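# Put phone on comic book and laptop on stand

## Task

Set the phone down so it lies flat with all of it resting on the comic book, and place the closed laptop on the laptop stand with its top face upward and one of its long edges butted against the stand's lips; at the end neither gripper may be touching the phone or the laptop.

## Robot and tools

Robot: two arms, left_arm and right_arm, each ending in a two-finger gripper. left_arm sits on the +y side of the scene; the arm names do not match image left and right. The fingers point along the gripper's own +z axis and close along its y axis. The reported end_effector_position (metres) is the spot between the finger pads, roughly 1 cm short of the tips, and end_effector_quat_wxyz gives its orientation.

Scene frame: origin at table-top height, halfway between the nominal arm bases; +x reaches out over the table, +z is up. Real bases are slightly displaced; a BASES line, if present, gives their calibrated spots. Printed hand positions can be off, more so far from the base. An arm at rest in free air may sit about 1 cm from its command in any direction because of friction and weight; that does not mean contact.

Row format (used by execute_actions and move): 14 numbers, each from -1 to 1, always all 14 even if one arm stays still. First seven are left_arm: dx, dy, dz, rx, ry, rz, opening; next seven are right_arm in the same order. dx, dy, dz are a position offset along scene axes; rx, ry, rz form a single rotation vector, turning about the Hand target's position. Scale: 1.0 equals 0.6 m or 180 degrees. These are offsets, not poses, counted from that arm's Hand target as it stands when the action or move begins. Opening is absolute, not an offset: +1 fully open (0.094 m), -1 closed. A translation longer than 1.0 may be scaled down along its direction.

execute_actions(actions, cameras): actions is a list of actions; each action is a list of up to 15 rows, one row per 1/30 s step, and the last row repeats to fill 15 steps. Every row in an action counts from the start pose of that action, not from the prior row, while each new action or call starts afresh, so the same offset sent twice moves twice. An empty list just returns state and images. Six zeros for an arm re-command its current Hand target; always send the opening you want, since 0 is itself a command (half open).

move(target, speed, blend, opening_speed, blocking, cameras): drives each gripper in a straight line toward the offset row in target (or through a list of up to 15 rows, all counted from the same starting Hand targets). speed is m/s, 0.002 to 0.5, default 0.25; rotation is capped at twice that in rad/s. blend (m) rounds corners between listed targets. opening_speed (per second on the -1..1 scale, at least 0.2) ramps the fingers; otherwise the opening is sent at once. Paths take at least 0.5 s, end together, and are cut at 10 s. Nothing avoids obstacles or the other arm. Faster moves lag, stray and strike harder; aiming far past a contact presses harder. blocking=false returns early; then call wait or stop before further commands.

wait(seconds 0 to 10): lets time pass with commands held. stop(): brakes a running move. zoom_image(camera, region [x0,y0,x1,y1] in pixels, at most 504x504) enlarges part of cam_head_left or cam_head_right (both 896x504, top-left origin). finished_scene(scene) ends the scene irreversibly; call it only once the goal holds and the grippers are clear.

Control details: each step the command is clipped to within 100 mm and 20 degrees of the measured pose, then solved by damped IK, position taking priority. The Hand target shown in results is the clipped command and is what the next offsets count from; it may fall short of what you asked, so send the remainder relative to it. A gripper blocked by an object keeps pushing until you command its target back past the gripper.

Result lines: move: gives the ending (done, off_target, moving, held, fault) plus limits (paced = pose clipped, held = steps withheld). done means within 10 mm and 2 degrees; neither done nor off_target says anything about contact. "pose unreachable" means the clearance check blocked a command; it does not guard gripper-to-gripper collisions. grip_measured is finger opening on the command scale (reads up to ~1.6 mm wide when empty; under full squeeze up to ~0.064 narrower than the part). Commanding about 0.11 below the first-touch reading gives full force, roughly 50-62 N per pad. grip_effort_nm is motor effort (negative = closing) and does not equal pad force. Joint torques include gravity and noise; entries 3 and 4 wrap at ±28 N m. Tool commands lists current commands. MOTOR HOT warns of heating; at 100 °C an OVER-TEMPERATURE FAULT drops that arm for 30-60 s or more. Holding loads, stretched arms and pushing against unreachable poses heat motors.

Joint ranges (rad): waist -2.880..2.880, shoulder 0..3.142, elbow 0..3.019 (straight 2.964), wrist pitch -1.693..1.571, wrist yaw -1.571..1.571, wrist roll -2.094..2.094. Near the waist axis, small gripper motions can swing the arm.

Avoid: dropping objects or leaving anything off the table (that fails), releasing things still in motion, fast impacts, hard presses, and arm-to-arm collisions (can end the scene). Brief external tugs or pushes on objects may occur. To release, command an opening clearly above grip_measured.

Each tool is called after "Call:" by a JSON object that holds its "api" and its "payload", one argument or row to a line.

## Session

Call:
{"api": "execute_actions", "payload": {
  "actions": []
}}

Scene clock: 0.00 s.
left_arm: end_effector_position=(+0.5781, +0.0324, +0.2203) grip_measured=+1.000 grip_effort_nm=n/a end_effector_quat_wxyz=(+0.373, -0.189, +0.872, +0.255) | right_arm: end_effector_position=(+0.2777, -0.6686, +0.2408) grip_measured=+1.000 grip_effort_nm=n/a end_effector_quat_wxyz=(+0.133, +0.606, +0.784, +0.005)
Joint positions: left_arm=[-0.632 1.766 1.516 -1.115 -0.923 -0.928 0.094] | right_arm=[-0.891 1.408 1.311 -1.216 -0.069 0.44 0.094]
Joint velocities: left_arm=[0.005 -0.015 0.007 -0.007 -0.037 -0.007 0] | right_arm=[-0.015 0.015 0.012 -0.007 -0.037 0.051 0]
Joint torques (N m): no reading
Motor temperatures (°C): left_arm=[22 25 37 24 27 23 27] | right_arm=[26 32 37 25 24 23 24]
Heat: left arm: hottest elbow 37 °C; right arm: hottest elbow 37 °C.
Hand target: left_arm +0.5842, +0.0283, +0.2384; +0.386, -0.198, +0.868, +0.242 | right_arm +0.2823, -0.6743, +0.2483; +0.141, +0.606, +0.783, +0.003
Tool commands: left_gripper/opening=+1.0 right_gripper/opening=+1.0

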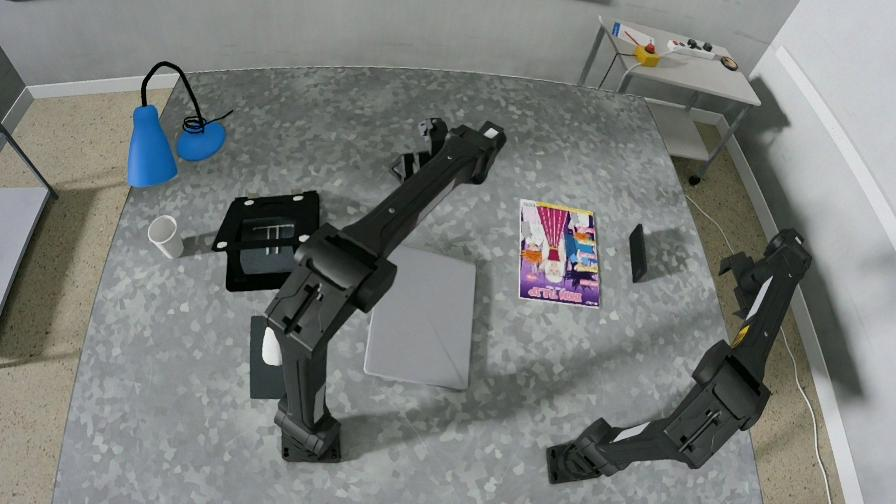

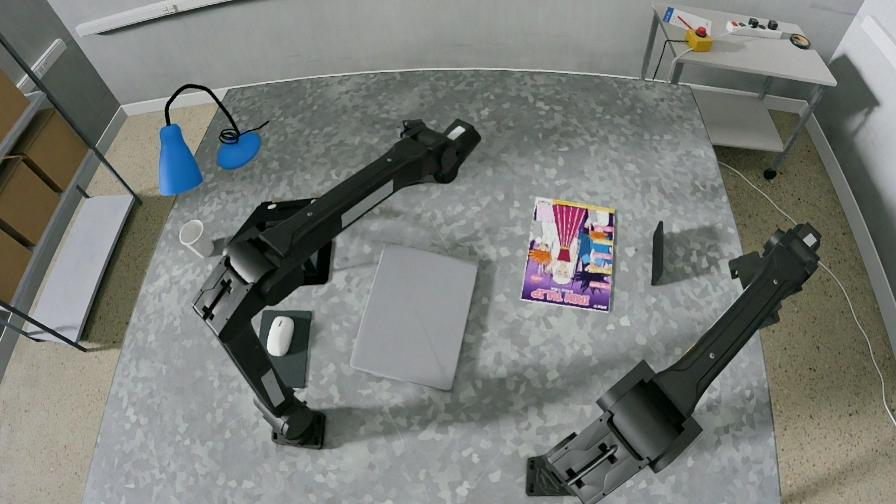

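Call:
{"api": "zoom_image", "payload": {
  "camera": "cam_head_left",
  "region": [500, 180, 700, 330]
}}

Call:
{"api": "zoom_image", "payload": {
  "camera": "cam_head_left",
  "region": [190, 160, 400, 320]
}}

Call:
{"api": "zoom_image", "payload": {
  "camera": "cam_head_right",
  "region": [600, 190, 750, 320]
}}

Scaled by 2.520.

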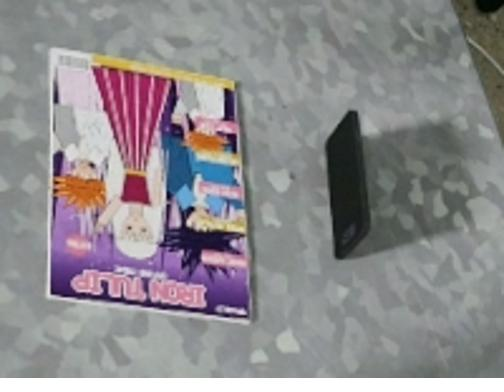

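Scaled by 2.400.

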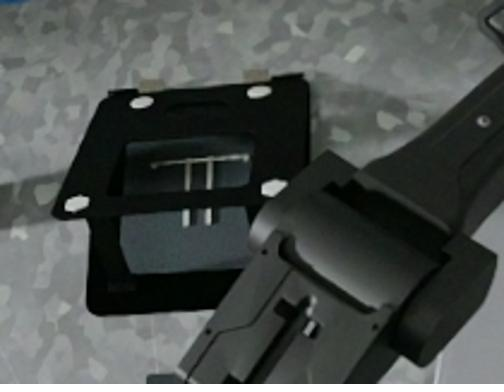

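Scaled by 3.360.

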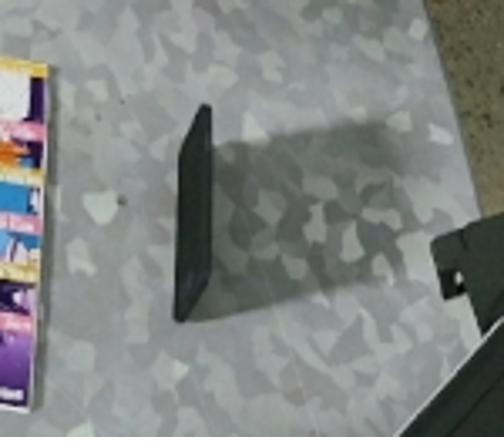

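Call:
{"api": "zoom_image", "payload": {
  "camera": "cam_head_left",
  "region": [340, 230, 500, 400]
}}

Call:
{"api": "zoom_image", "payload": {
  "camera": "cam_head_right",
  "region": [330, 230, 500, 400]
}}

Scaled by 2.965.

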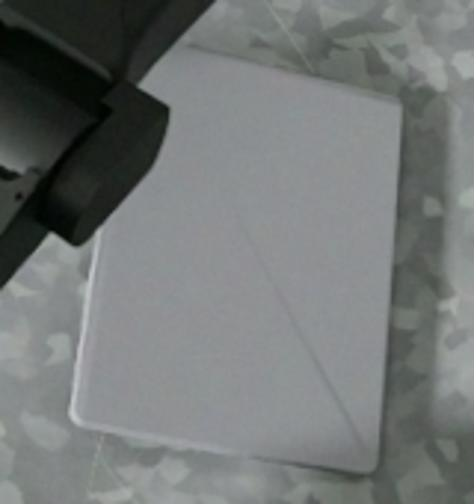

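Scaled by 2.965.

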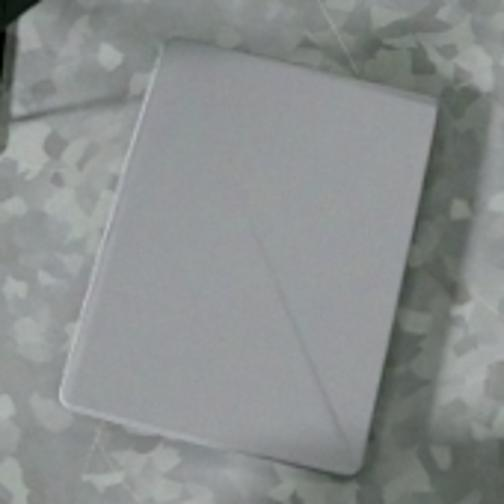

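Call:
{"api": "move", "payload": {
  "target": [0,0,0,0,0,0,1, 0.343,0.199,-0.03,0.003,0.0958,0.383,1],
  "speed": 0.2
}}

Call:
{"api": "zoom_image", "payload": {
  "camera": "cam_head_left",
  "region": [560, 180, 720, 340]
}}

Call:
{"api": "zoom_image", "payload": {
  "camera": "cam_head_right",
  "region": [580, 180, 740, 340]
}}

Scene clock: 83.67 s.
left_arm: end_effector_position=(+0.5781, +0.0324, +0.2203) grip_measured=+1.000 grip_effort_nm=0.027 end_effector_quat_wxyz=(+0.373, -0.189, +0.872, +0.255) | right_arm: end_effector_position=(+0.4728, -0.5524, +0.2238) grip_measured=+1.000 grip_effort_nm=-0.007 end_effector_quat_wxyz=(-0.005, +0.062, +0.998, +0.007)
Joint positions: left_arm=[-0.632 1.766 1.516 -1.115 -0.923 -0.928 0.094] | right_arm=[-0.455 1.811 1.778 -1.552 -0.009 -0.325 0.094]
Joint velocities: left_arm=[-0.005 -0.005 0.007 0.017 0.051 -0.051 0] | right_arm=[0.005 0.015 -0.007 -0.002 -0.022 -0.051 0]
Joint torques (N m): left_arm=[-1.85 -19.78 12.74 0.77 -0.57 -0.06] | right_arm=[1.14 -18.43 13.07 -0.16 0.08 0.12]
Motor temperatures (°C): left_arm=[22 30 41 24 27 23 27] | right_arm=[26 35 45 25 24 23 24]
Heat: left arm: hottest elbow 41 °C; right arm: hottest elbow 45 °C.
Hand target: left_arm +0.5842, +0.0283, +0.2385; +0.386, -0.198, +0.868, +0.242 | right_arm +0.4899, -0.5561, +0.2261; -0.001, +0.054, +0.999, +0.004
Off the commanded pose: left_arm 0.020 m, 2 deg | right_arm 0.017 m, 1 deg.
move: off_target (left_arm, right_arm)

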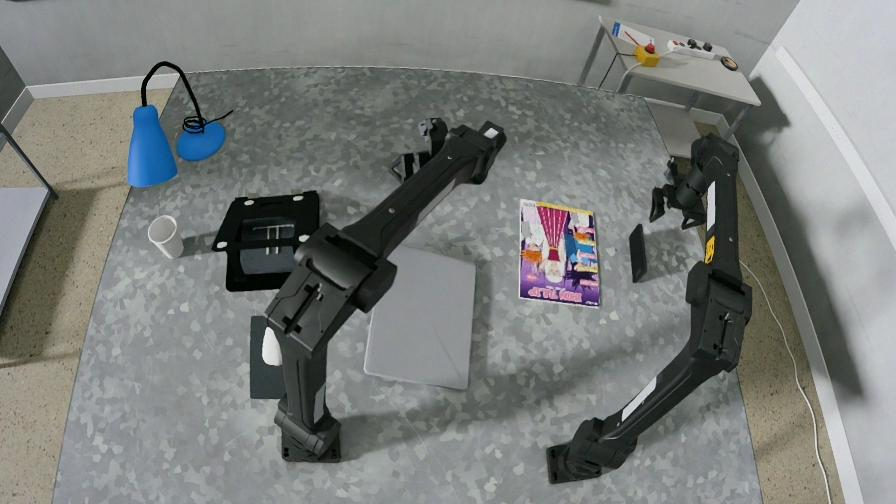

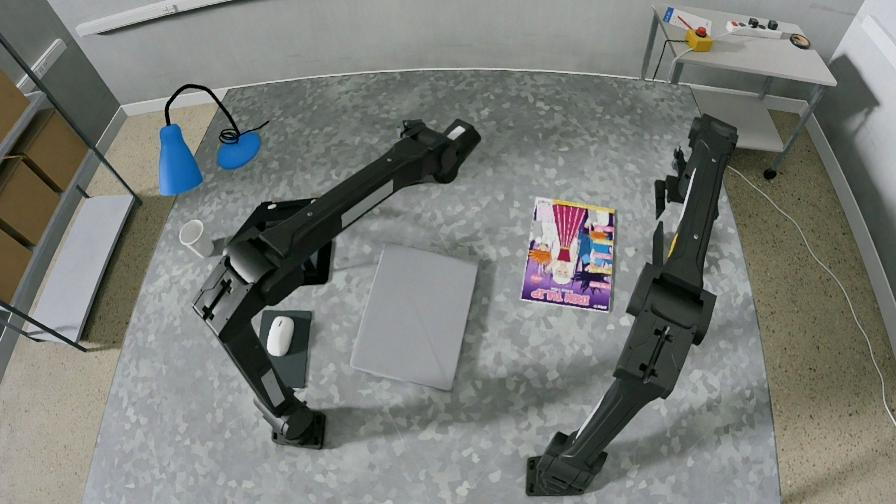

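Scaled by 3.150.

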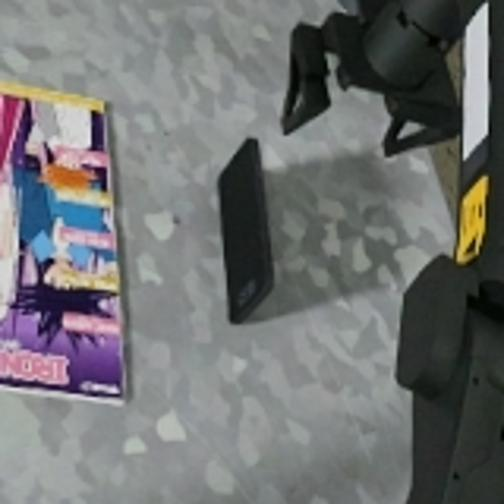

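Scaled by 3.150.

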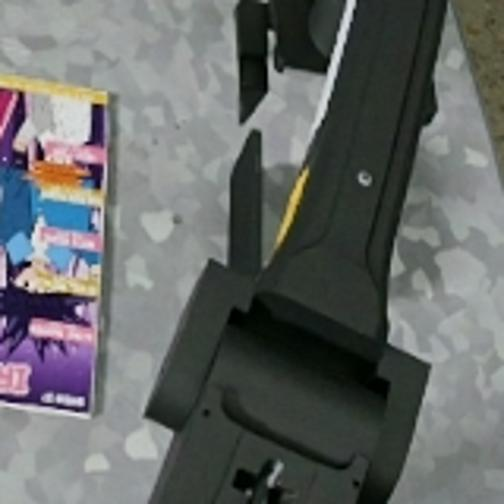

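Call:
{"api": "move", "payload": {
  "target": [0,0,0,0,0,0,1, 0.0,0.0,-0.17,0.0,0,0,1],
  "speed": 0.15
}}

Call:
{"api": "zoom_image", "payload": {
  "camera": "cam_head_left",
  "region": [580, 180, 720, 320]
}}

Call:
{"api": "zoom_image", "payload": {
  "camera": "cam_head_right",
  "region": [600, 180, 740, 320]
}}

Scene clock: 93.63 s.
left_arm: end_effector_position=(+0.5781, +0.0324, +0.2203) grip_measured=+1.000 grip_effort_nm=0.022 end_effector_quat_wxyz=(+0.373, -0.189, +0.872, +0.255) | right_arm: end_effector_position=(+0.4867, -0.5591, +0.1450) grip_measured=+1.000 grip_effort_nm=-0.017 end_effector_quat_wxyz=(+0.013, +0.060, +0.998, -0.001)
Joint positions: left_arm=[-0.632 1.766 1.516 -1.115 -0.923 -0.928 0.094] | right_arm=[-0.455 1.854 1.632 -1.323 -0.009 -0.329 0.094]
Joint velocities: left_arm=[0.015 -0.005 0.007 -0.007 0.007 -0.007 0] | right_arm=[0.005 0.005 0.002 0.007 -0.037 -0.022 0]
Joint torques (N m): left_arm=[-1.55 -19.6 12.85 0.64 -0.56 -0.03] | right_arm=[0.85 -19.49 7.88 0.58 0.09 0.09]
Motor temperatures (°C): left_arm=[22 30 41 24 27 23 27] | right_arm=[26 36 48 25 24 23 24]
Heat: left arm: hottest elbow 41 °C; right arm: hottest elbow 48 °C.
Hand target: left_arm +0.5842, +0.0283, +0.2385; +0.386, -0.198, +0.868, +0.242 | right_arm +0.4883, -0.5568, +0.1243; -0.001, +0.054, +0.999, +0.004
Off the commanded pose: left_arm 0.020 m, 2 deg | right_arm 0.021 m, 2 deg.
move: off_target (left_arm, right_arm)

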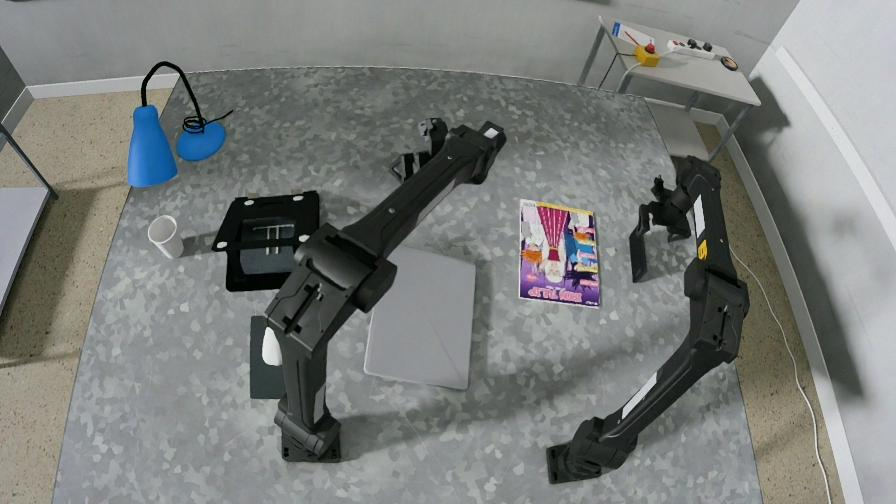

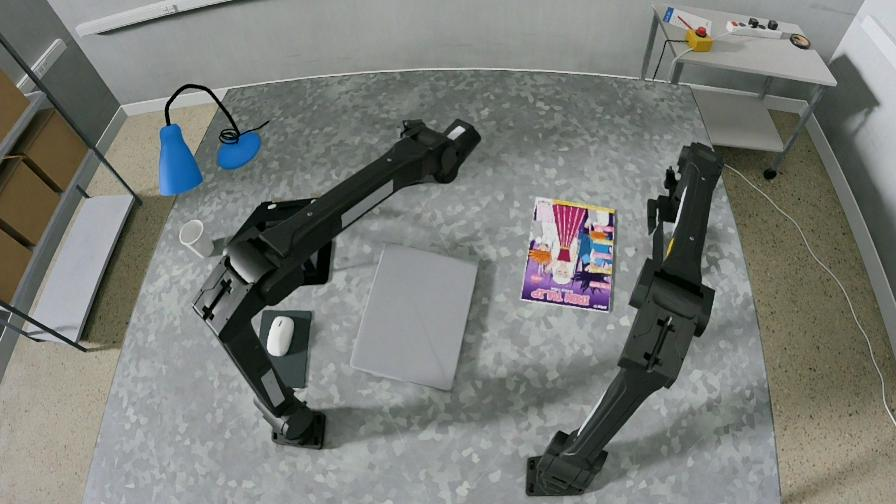

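Scaled by 3.600.

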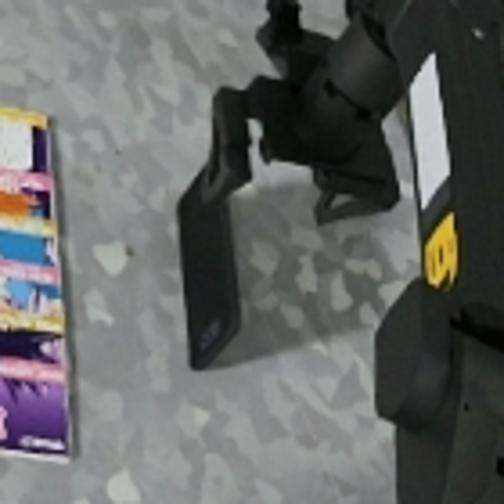

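Scaled by 3.600.

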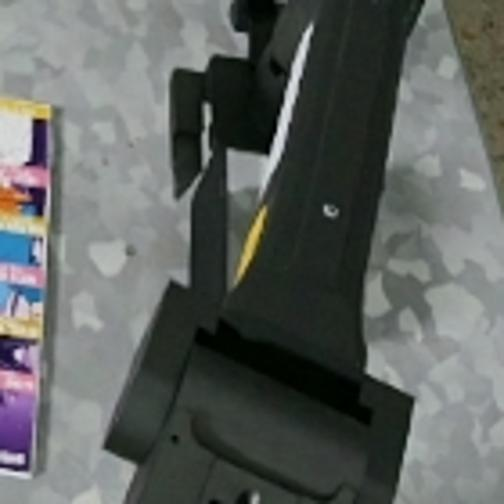

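Call:
{"api": "move", "payload": {
  "target": [0,0,0,0,0,0,1, 0.0,0.0,-0.08,0.0,0,0,1],
  "speed": 0.08,
  "cameras": ["cam_head_left","cam_head_right"]
}}

Call:
{"api": "zoom_image", "payload": {
  "camera": "cam_head_left",
  "region": [600, 200, 700, 300]
}}

Call:
{"api": "zoom_image", "payload": {
  "camera": "cam_head_right",
  "region": [610, 190, 710, 290]
}}

Scene clock: 99.23 s.
left_arm: end_effector_position=(+0.5781, +0.0324, +0.2203) grip_measured=+1.000 grip_effort_nm=0.022 end_effector_quat_wxyz=(+0.373, -0.189, +0.872, +0.255) | right_arm: end_effector_position=(+0.4887, -0.5601, +0.1001) grip_measured=+1.000 grip_effort_nm=-0.012 end_effector_quat_wxyz=(+0.016, +0.060, +0.998, -0.002)
Joint positions: left_arm=[-0.632 1.766 1.516 -1.115 -0.923 -0.928 0.094] | right_arm=[-0.455 1.888 1.559 -1.211 -0.009 -0.33 0.094]
Joint velocities: left_arm=[-0.005 -0.005 0.012 0.002 -0.037 -0.007 0] | right_arm=[-0.005 -0.015 -0.007 -0.007 0.007 -0.022 0]
Joint torques (N m): left_arm=[-1.2 -19.55 12.75 0.69 -0.56 0] | right_arm=[0.85 -19.84 7.54 0.57 0.09 0.08]
Motor temperatures (°C): left_arm=[22 30 42 24 27 23 27] | right_arm=[26 35 48 25 24 23 24]
Heat: left arm: hottest elbow 42 °C; right arm: hottest elbow 48 °C.
Hand target: left_arm +0.5842, +0.0283, +0.2385; +0.386, -0.198, +0.868, +0.242 | right_arm +0.4876, -0.5572, +0.0762; +0.000, +0.054, +0.999, +0.004
Off the commanded pose: left_arm 0.020 m, 2 deg | right_arm 0.024 m, 2 deg.
move: off_target (left_arm, right_arm)

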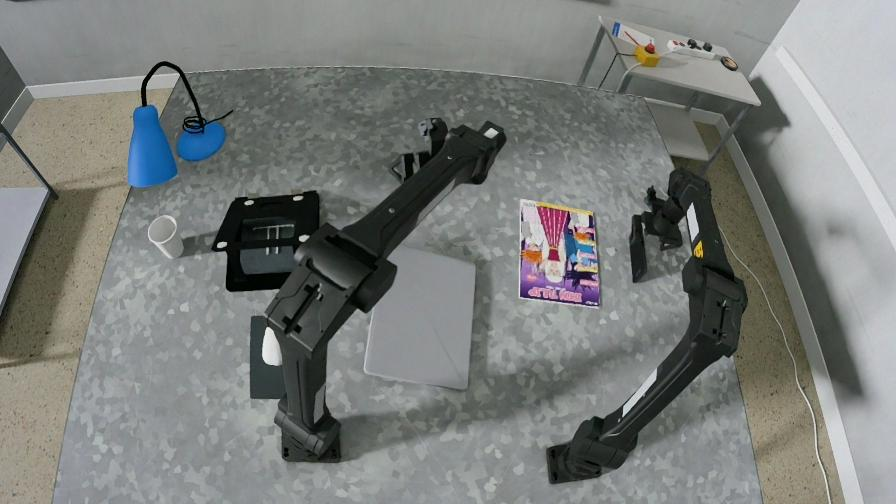

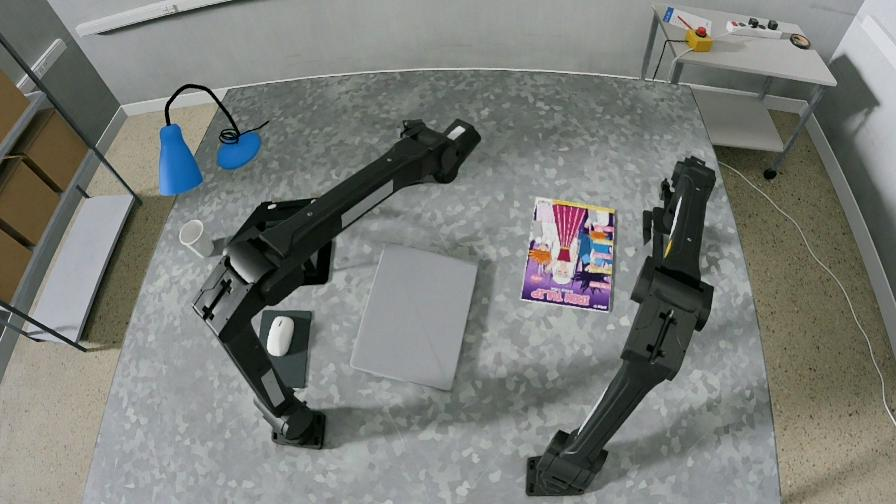

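Scaled by 5.040.

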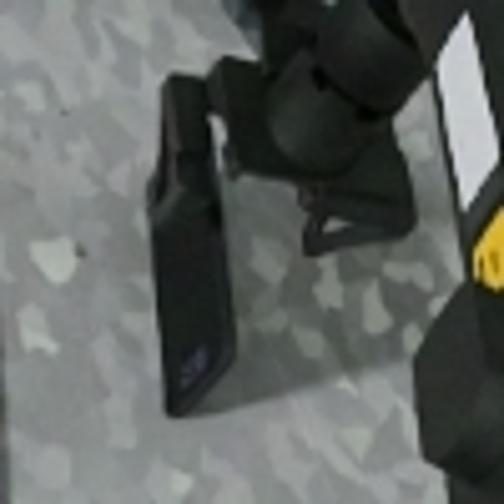

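Scaled by 5.040.

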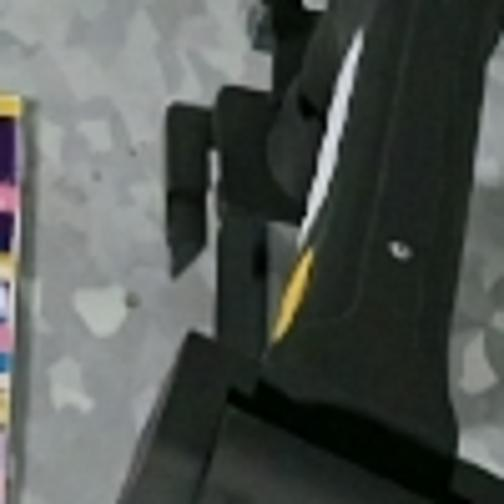

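Call:
{"api": "move", "payload": {
  "target": [0,0,0,0,0,0,1,0.002,0.003,-0.075,0,0,0,1],
  "speed": 0.08
}}

Scene clock: 115.23 s.
left_arm: end_effector_position=(+0.5781, +0.0324, +0.2203) grip_measured=+1.000 grip_effort_nm=0.022 end_effector_quat_wxyz=(+0.373, -0.189, +0.872, +0.255) | right_arm: end_effector_position=(+0.4900, -0.5607, +0.0548) grip_measured=+1.000 grip_effort_nm=-0.022 end_effector_quat_wxyz=(+0.016, +0.060, +0.998, -0.002)
Joint positions: left_arm=[-0.632 1.766 1.516 -1.115 -0.923 -0.928 0.094] | right_arm=[-0.455 1.936 1.506 -1.11 -0.009 -0.33 0.094]
Joint velocities: left_arm=[0.005 0.005 -0.002 -0.017 -0.022 0.022 0] | right_arm=[-0.005 -0.015 -0.007 0.017 -0.037 0.022 0]
Joint torques (N m): left_arm=[-0.91 -19.14 12.78 0.7 -0.58 -0.04] | right_arm=[1.08 -19.55 7.31 0.58 0.09 0.11]
Motor temperatures (°C): left_arm=[22 30 42 24 27 23 27] | right_arm=[26 35 47 25 24 23 24]
Heat: left arm: hottest elbow 42 °C; right arm: hottest elbow 47 °C.
Hand target: left_arm +0.5842, +0.0283, +0.2385; +0.386, -0.198, +0.868, +0.242 | right_arm +0.4881, -0.5558, +0.0313; +0.000, +0.054, +0.999, +0.004
Off the commanded pose: left_arm 0.020 m, 2 deg | right_arm 0.024 m, 2 deg.
move: off_target (left_arm, right_arm)

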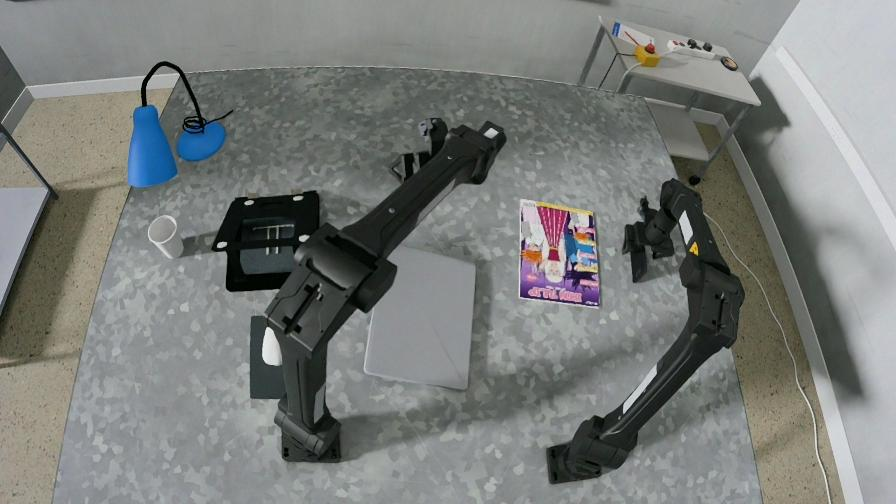

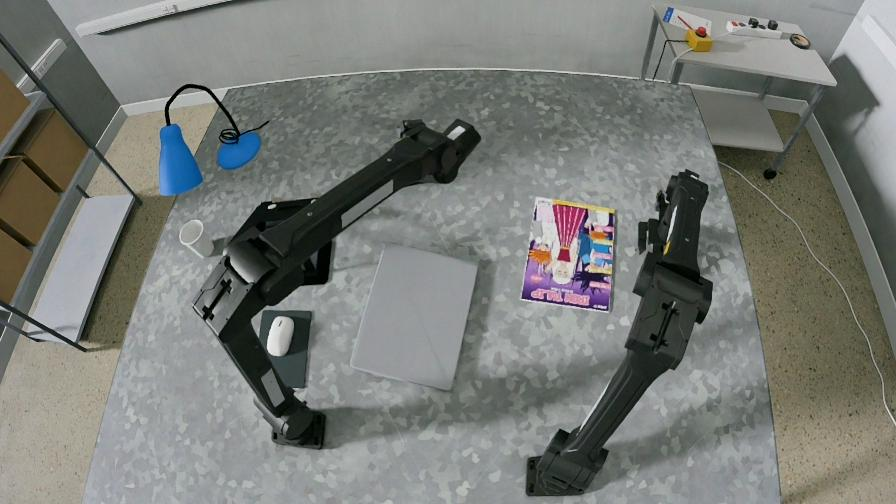

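Call:
{"api": "zoom_image", "payload": {
  "camera": "cam_head_left",
  "region": [580, 170, 720, 300]
}}

Call:
{"api": "zoom_image", "payload": {
  "camera": "cam_head_right",
  "region": [590, 160, 730, 290]
}}

Scaled by 3.600.

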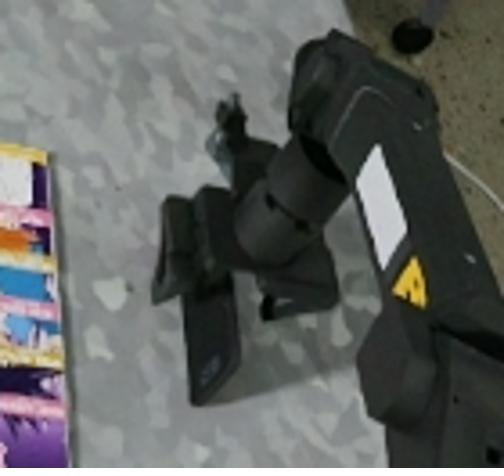

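Scaled by 3.600.

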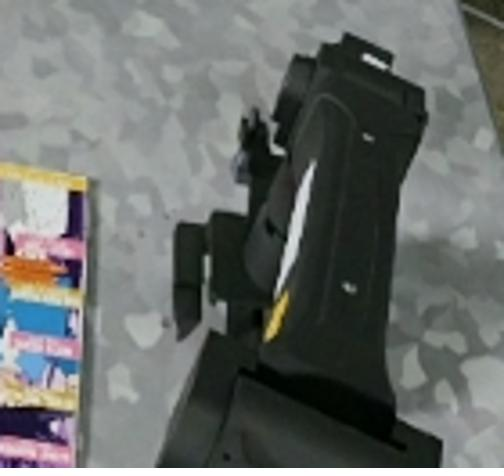

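Call:
{"api": "move", "payload": {
  "target": [0,0,0,0,0,0,1,0,0.02,0,0,0,0,1],
  "speed": 0.05
}}

Call:
{"api": "zoom_image", "payload": {
  "camera": "cam_head_left",
  "region": [580, 170, 720, 300]
}}

Scene clock: 122.13 s.
left_arm: end_effector_position=(+0.5781, +0.0324, +0.2203) grip_measured=+1.000 grip_effort_nm=0.022 end_effector_quat_wxyz=(+0.373, -0.189, +0.872, +0.255) | right_arm: end_effector_position=(+0.4900, -0.5511, +0.0498) grip_measured=+1.000 grip_effort_nm=-0.012 end_effector_quat_wxyz=(+0.012, +0.055, +0.998, -0.001)
Joint positions: left_arm=[-0.632 1.766 1.516 -1.115 -0.923 -0.928 0.094] | right_arm=[-0.44 1.936 1.492 -1.103 -0.008 -0.324 0.094]
Joint velocities: left_arm=[-0.005 -0.005 0.002 -0.002 0.051 -0.007 0] | right_arm=[-0.015 -0.015 0.002 -0.002 -0.007 0.007 0]
Joint torques (N m): left_arm=[-1.85 -19.84 12.86 0.85 -0.6 -0.02] | right_arm=[1.38 -19.96 6.82 0.54 0.08 0.21]
Motor temperatures (°C): left_arm=[22 30 42 24 27 23 27] | right_arm=[26 36 46 25 24 23 24]
Heat: left arm: hottest elbow 42 °C; right arm: hottest elbow 46 °C.
Hand target: left_arm +0.5842, +0.0283, +0.2385; +0.386, -0.198, +0.868, +0.242 | right_arm +0.4880, -0.5437, +0.0311; -0.001, +0.054, +0.999, +0.004
Off the commanded pose: left_arm 0.020 m, 2 deg | right_arm 0.020 m, 2 deg.
move: off_target (left_arm, right_arm)

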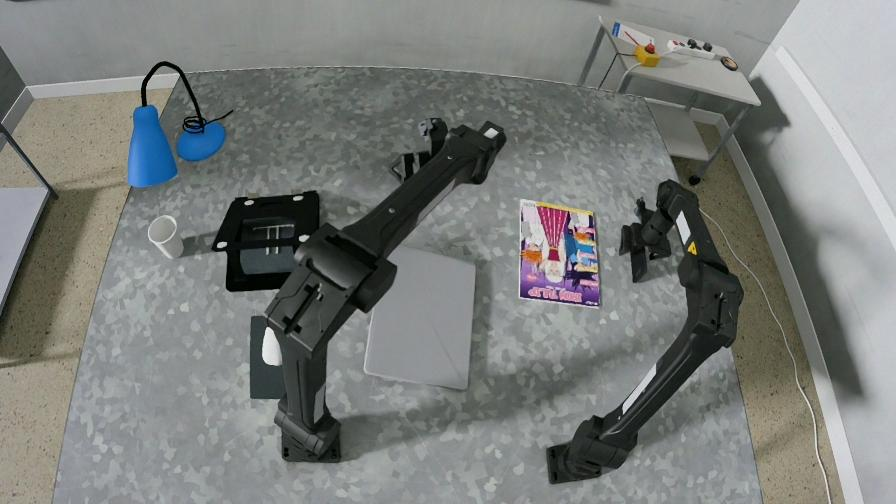

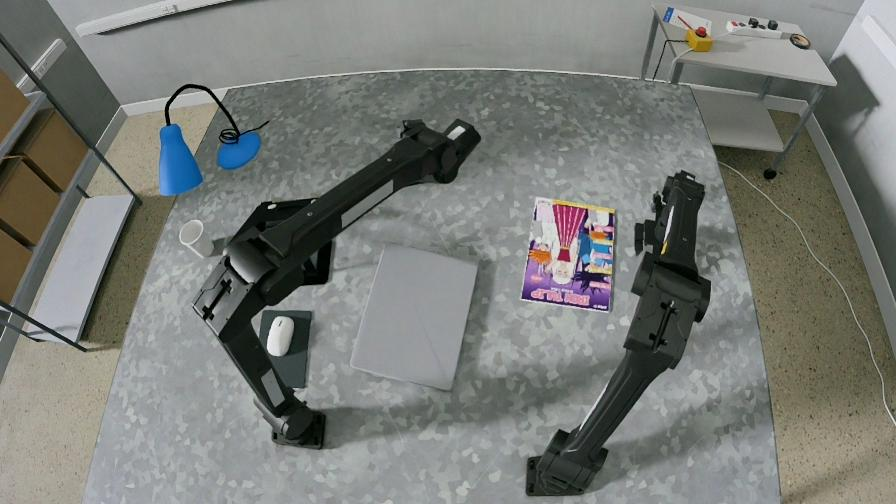

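Scaled by 3.600.

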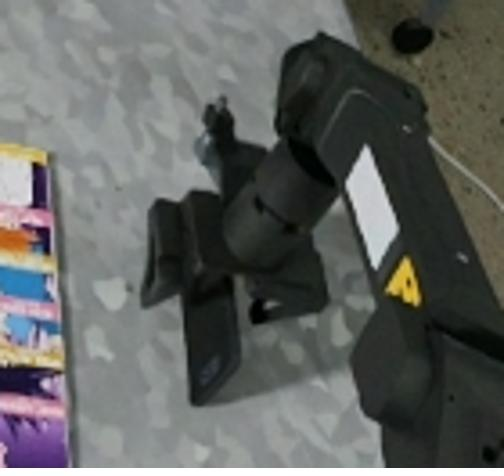

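Call:
{"api": "move", "payload": {
  "target": [0,0,0,0,0,0,1,0,0,0,0,0,0,-0.97],
  "speed": 0.05,
  "opening_speed": 0.8
}}

Call:
{"api": "zoom_image", "payload": {
  "camera": "cam_head_left",
  "region": [580, 170, 720, 300]
}}

Scene clock: 126.97 s.
left_arm: end_effector_position=(+0.5781, +0.0324, +0.2203) grip_measured=+1.000 grip_effort_nm=0.022 end_effector_quat_wxyz=(+0.373, -0.189, +0.872, +0.255) | right_arm: end_effector_position=(+0.4903, -0.5515, +0.0498) grip_measured=-0.848 grip_effort_nm=-1.018 end_effector_quat_wxyz=(+0.013, +0.056, +0.998, -0.002)
Joint positions: left_arm=[-0.632 1.766 1.516 -1.115 -0.923 -0.928 0.094] | right_arm=[-0.439 1.936 1.492 -1.101 -0.006 -0.322 0.007]
Joint velocities: left_arm=[-0.015 0.005 -0.017 -0.012 -0.037 0.095 0] | right_arm=[-0.015 0.015 0.007 -0.002 0.007 -0.007 0]
Joint torques (N m): left_arm=[-1.61 -19.9 12.82 0.72 -0.55 0] | right_arm=[1.32 -20.42 6.86 0.51 -0.01 0.22]
Motor temperatures (°C): left_arm=[22 30 42 24 27 23 27] | right_arm=[26 37 46 25 24 23 24]
Heat: left arm: hottest elbow 42 °C; right arm: hottest elbow 46 °C.
Hand target: left_arm +0.5842, +0.0283, +0.2385; +0.386, -0.198, +0.868, +0.242 | right_arm +0.4881, -0.5436, +0.0311; -0.001, +0.054, +0.999, +0.004
Off the commanded pose: left_arm 0.020 m, 2 deg | right_arm 0.020 m, 2 deg.
move: off_target (left_arm, right_arm)

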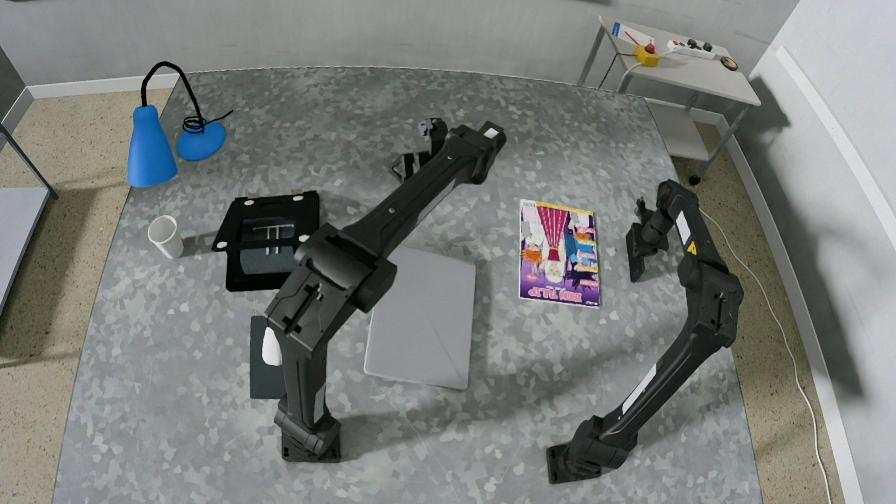

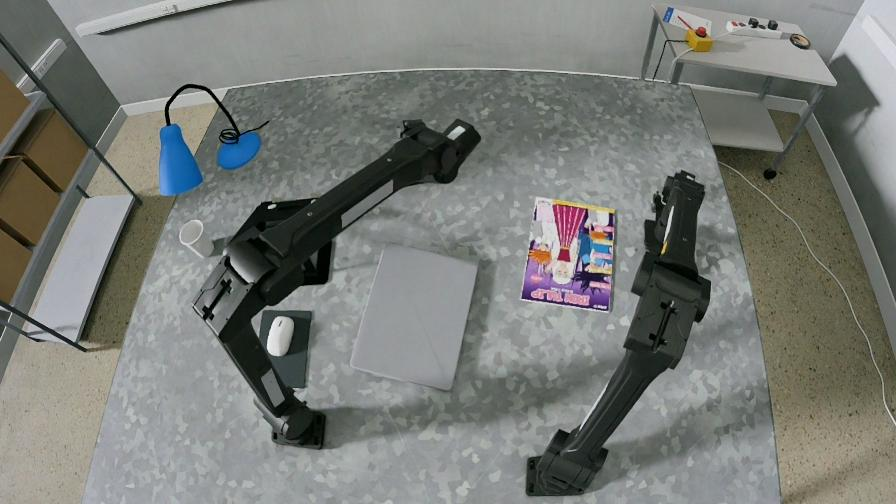

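Scaled by 3.600.

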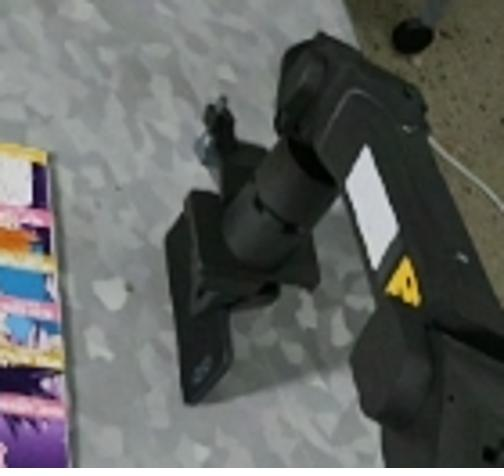

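Call:
{"api": "move", "payload": {
  "target": [0,0,0,0,0,0,1,0,0,0.28,0,0,0,-0.97],
  "speed": 0.12
}}

Scene clock: 130.47 s.
left_arm: end_effector_position=(+0.5781, +0.0324, +0.2203) grip_measured=+1.000 grip_effort_nm=0.027 end_effector_quat_wxyz=(+0.373, -0.189, +0.872, +0.255) | right_arm: end_effector_position=(+0.4703, -0.5413, +0.1611) grip_measured=-0.849 grip_effort_nm=-1.038 end_effector_quat_wxyz=(-0.038, +0.056, +0.998, +0.018)
Joint positions: left_arm=[-0.632 1.766 1.516 -1.115 -0.923 -0.928 0.094] | right_arm=[-0.438 1.858 1.678 -1.476 -0.006 -0.32 0.007]
Joint velocities: left_arm=[0.005 0.005 0.012 -0.017 0.007 0.037 0] | right_arm=[-0.005 0.015 -0.002 -0.012 0.007 0.007 -0.001]
Joint torques (N m): left_arm=[-1.38 -19.78 12.75 0.81 -0.58 -0.01] | right_arm=[1.49 -23.77 13.42 -0.46 -0.05 0.23]
Motor temperatures (°C): left_arm=[22 30 42 24 27 23 27] | right_arm=[26 37 46 25 24 23 25]
Heat: left arm: hottest elbow 42 °C; right arm: hottest elbow 46 °C.
Hand target: left_arm +0.5842, +0.0283, +0.2385; +0.386, -0.198, +0.868, +0.242 | right_arm +0.4908, -0.5424, +0.1991; -0.001, +0.054, +0.999, +0.004
Off the commanded pose: left_arm 0.020 m, 2 deg | right_arm 0.042 m, 5 deg.
move: off_target (left_arm, right_arm)

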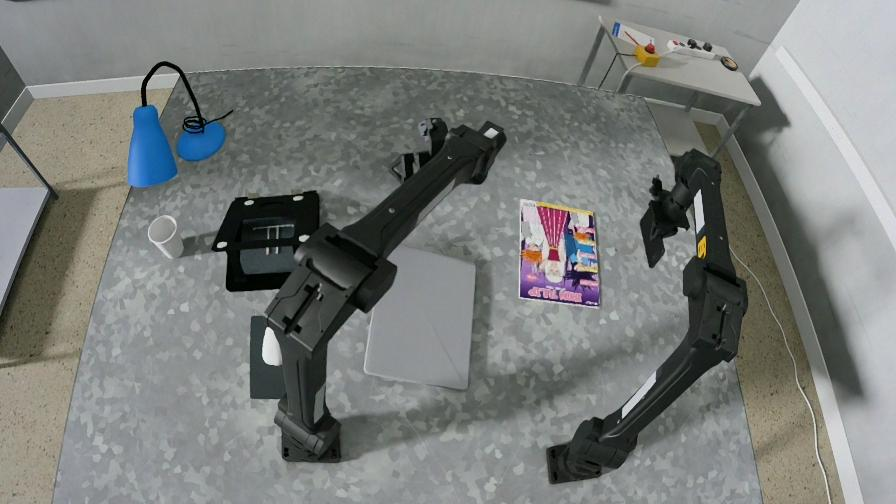

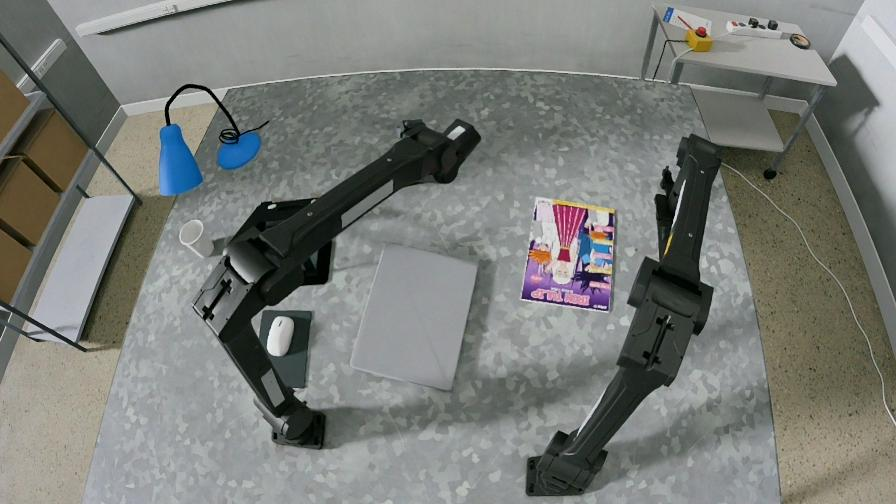

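Call:
{"api": "move", "payload": {
  "target": [0,0,0,0,0,0,1,-0.0,0.33,0.03,0,0,0.535,-0.97],
  "speed": 0.2
}}

Scene clock: 147.87 s.
left_arm: end_effector_position=(+0.5781, +0.0324, +0.2203) grip_measured=+1.000 grip_effort_nm=0.027 end_effector_quat_wxyz=(+0.373, -0.189, +0.872, +0.255) | right_arm: end_effector_position=(+0.5002, -0.3485, +0.2020) grip_measured=-0.849 grip_effort_nm=-1.038 end_effector_quat_wxyz=(+0.008, +0.701, -0.713, -0.010)
Joint positions: left_arm=[-0.632 1.766 1.516 -1.115 -0.923 -0.928 0.094] | right_arm=[-0.074 1.751 1.638 -1.483 -0.001 -1.624 0.007]
Joint velocities: left_arm=[-0.015 0.005 -0.007 -0.002 0.022 -0.022 0] | right_arm=[-0.015 -0.015 -0.002 -0.002 -0.022 0.007 0.001]
Joint torques (N m): left_arm=[-1.96 -19.37 13.09 0.66 -0.59 -0.07] | right_arm=[1.26 -22.95 7.97 -0.31 0 0.1]
Motor temperatures (°C): left_arm=[22 30 42 24 27 23 27] | right_arm=[26 38 50 25 24 23 26]
Heat: left arm: hottest elbow 42 °C; right arm: hottest elbow 50 °C.
Hand target: left_arm +0.5842, +0.0283, +0.2385; +0.386, -0.198, +0.868, +0.242 | right_arm +0.4929, -0.3428, +0.2152; +0.004, +0.708, -0.706, -0.004
Off the commanded pose: left_arm 0.020 m, 2 deg | right_arm 0.018 m, 1 deg.
move: off_target (left_arm, right_arm)

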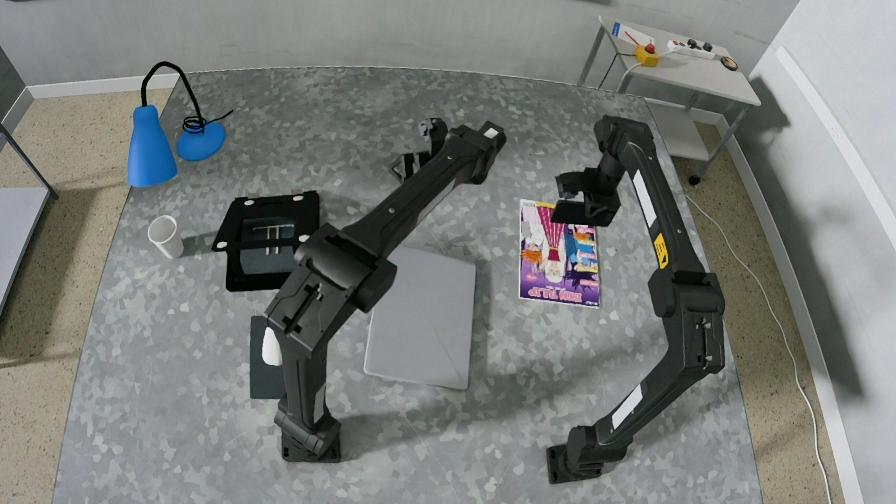

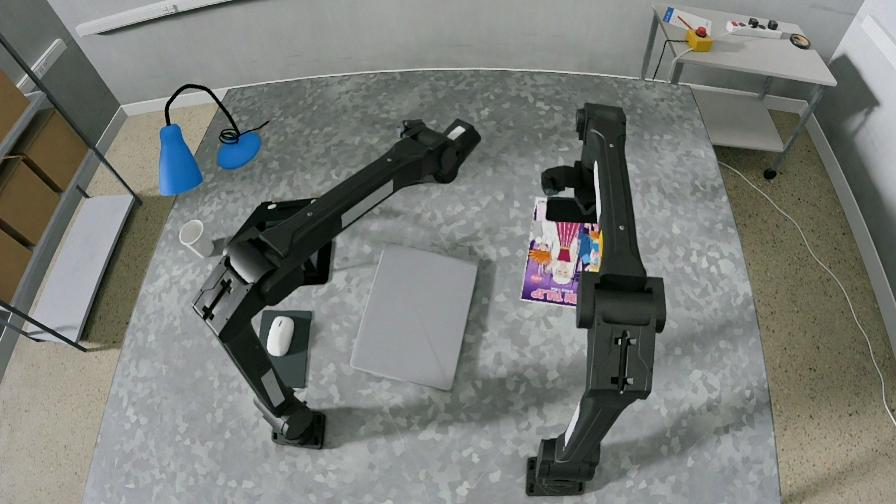

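Call:
{"api": "move", "payload": {
  "target": [0,0,0,0,0,0,1,-0.02,0,-0.1,0,-0.278,0,-0.97],
  "speed": 0.2
}}

Call:
{"api": "zoom_image", "payload": {
  "camera": "cam_head_left",
  "region": [500, 140, 640, 320]
}}

Scene clock: 154.00 s.
left_arm: end_effector_position=(+0.5781, +0.0324, +0.2203) grip_measured=+1.000 grip_effort_nm=0.022 end_effector_quat_wxyz=(+0.373, -0.189, +0.872, +0.255) | right_arm: end_effector_position=(+0.4779, -0.3383, +0.1426) grip_measured=-0.849 grip_effort_nm=-1.038 end_effector_quat_wxyz=(-0.278, +0.655, -0.643, +0.282)
Joint positions: left_arm=[-0.632 1.766 1.516 -1.115 -0.923 -0.928 0.094] | right_arm=[-0.075 1.35 0.789 -0.197 -0.053 -1.636 0.007]
Joint velocities: left_arm=[-0.005 -0.015 -0.002 0.012 -0.037 -0.037 0] | right_arm=[-0.015 -0.005 0.002 -0.017 0.007 -0.007 0]
Joint torques (N m): left_arm=[-1.32 -18.84 12.68 0.57 -0.59 -0.07] | right_arm=[-0.26 -14.97 8.05 2.25 -0.15 0.17]
Motor temperatures (°C): left_arm=[22 30 42 24 27 23 27] | right_arm=[26 38 49 25 24 23 26]
Heat: left arm: hottest elbow 42 °C; right arm: hottest elbow 49 °C.
Hand target: left_arm +0.5842, +0.0283, +0.2385; +0.386, -0.198, +0.868, +0.242 | right_arm +0.4791, -0.3434, +0.1575; -0.291, +0.647, -0.638, +0.299
Off the commanded pose: left_arm 0.020 m, 2 deg | right_arm 0.014 m, 3 deg.
move: off_target (left_arm, right_arm)

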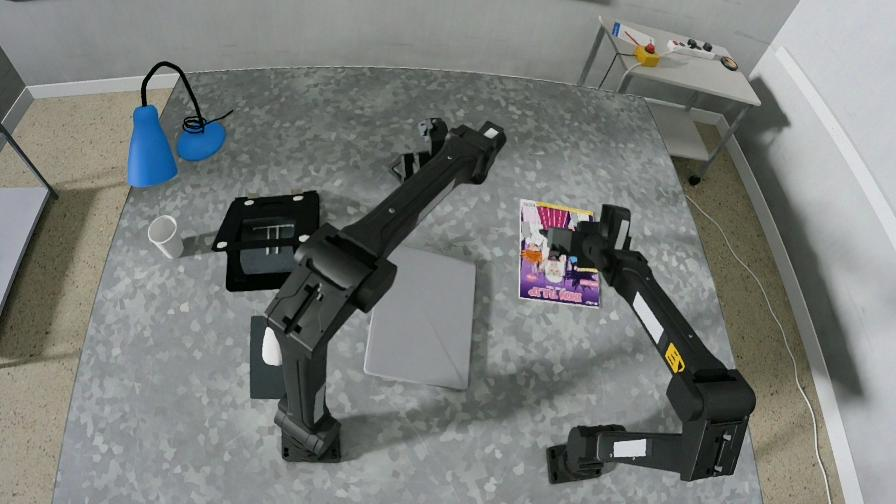

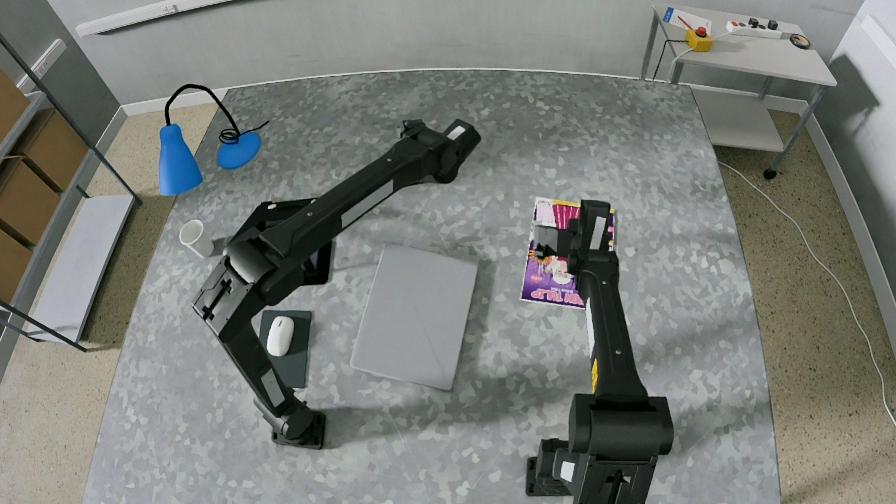

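Scaled by 2.800.

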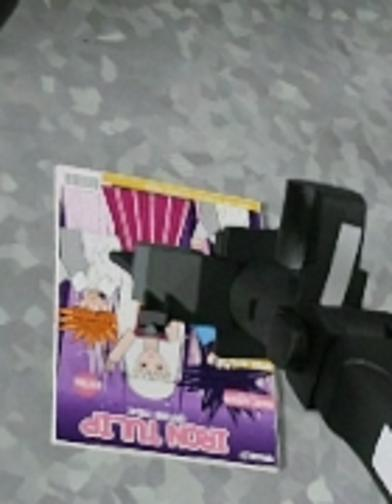

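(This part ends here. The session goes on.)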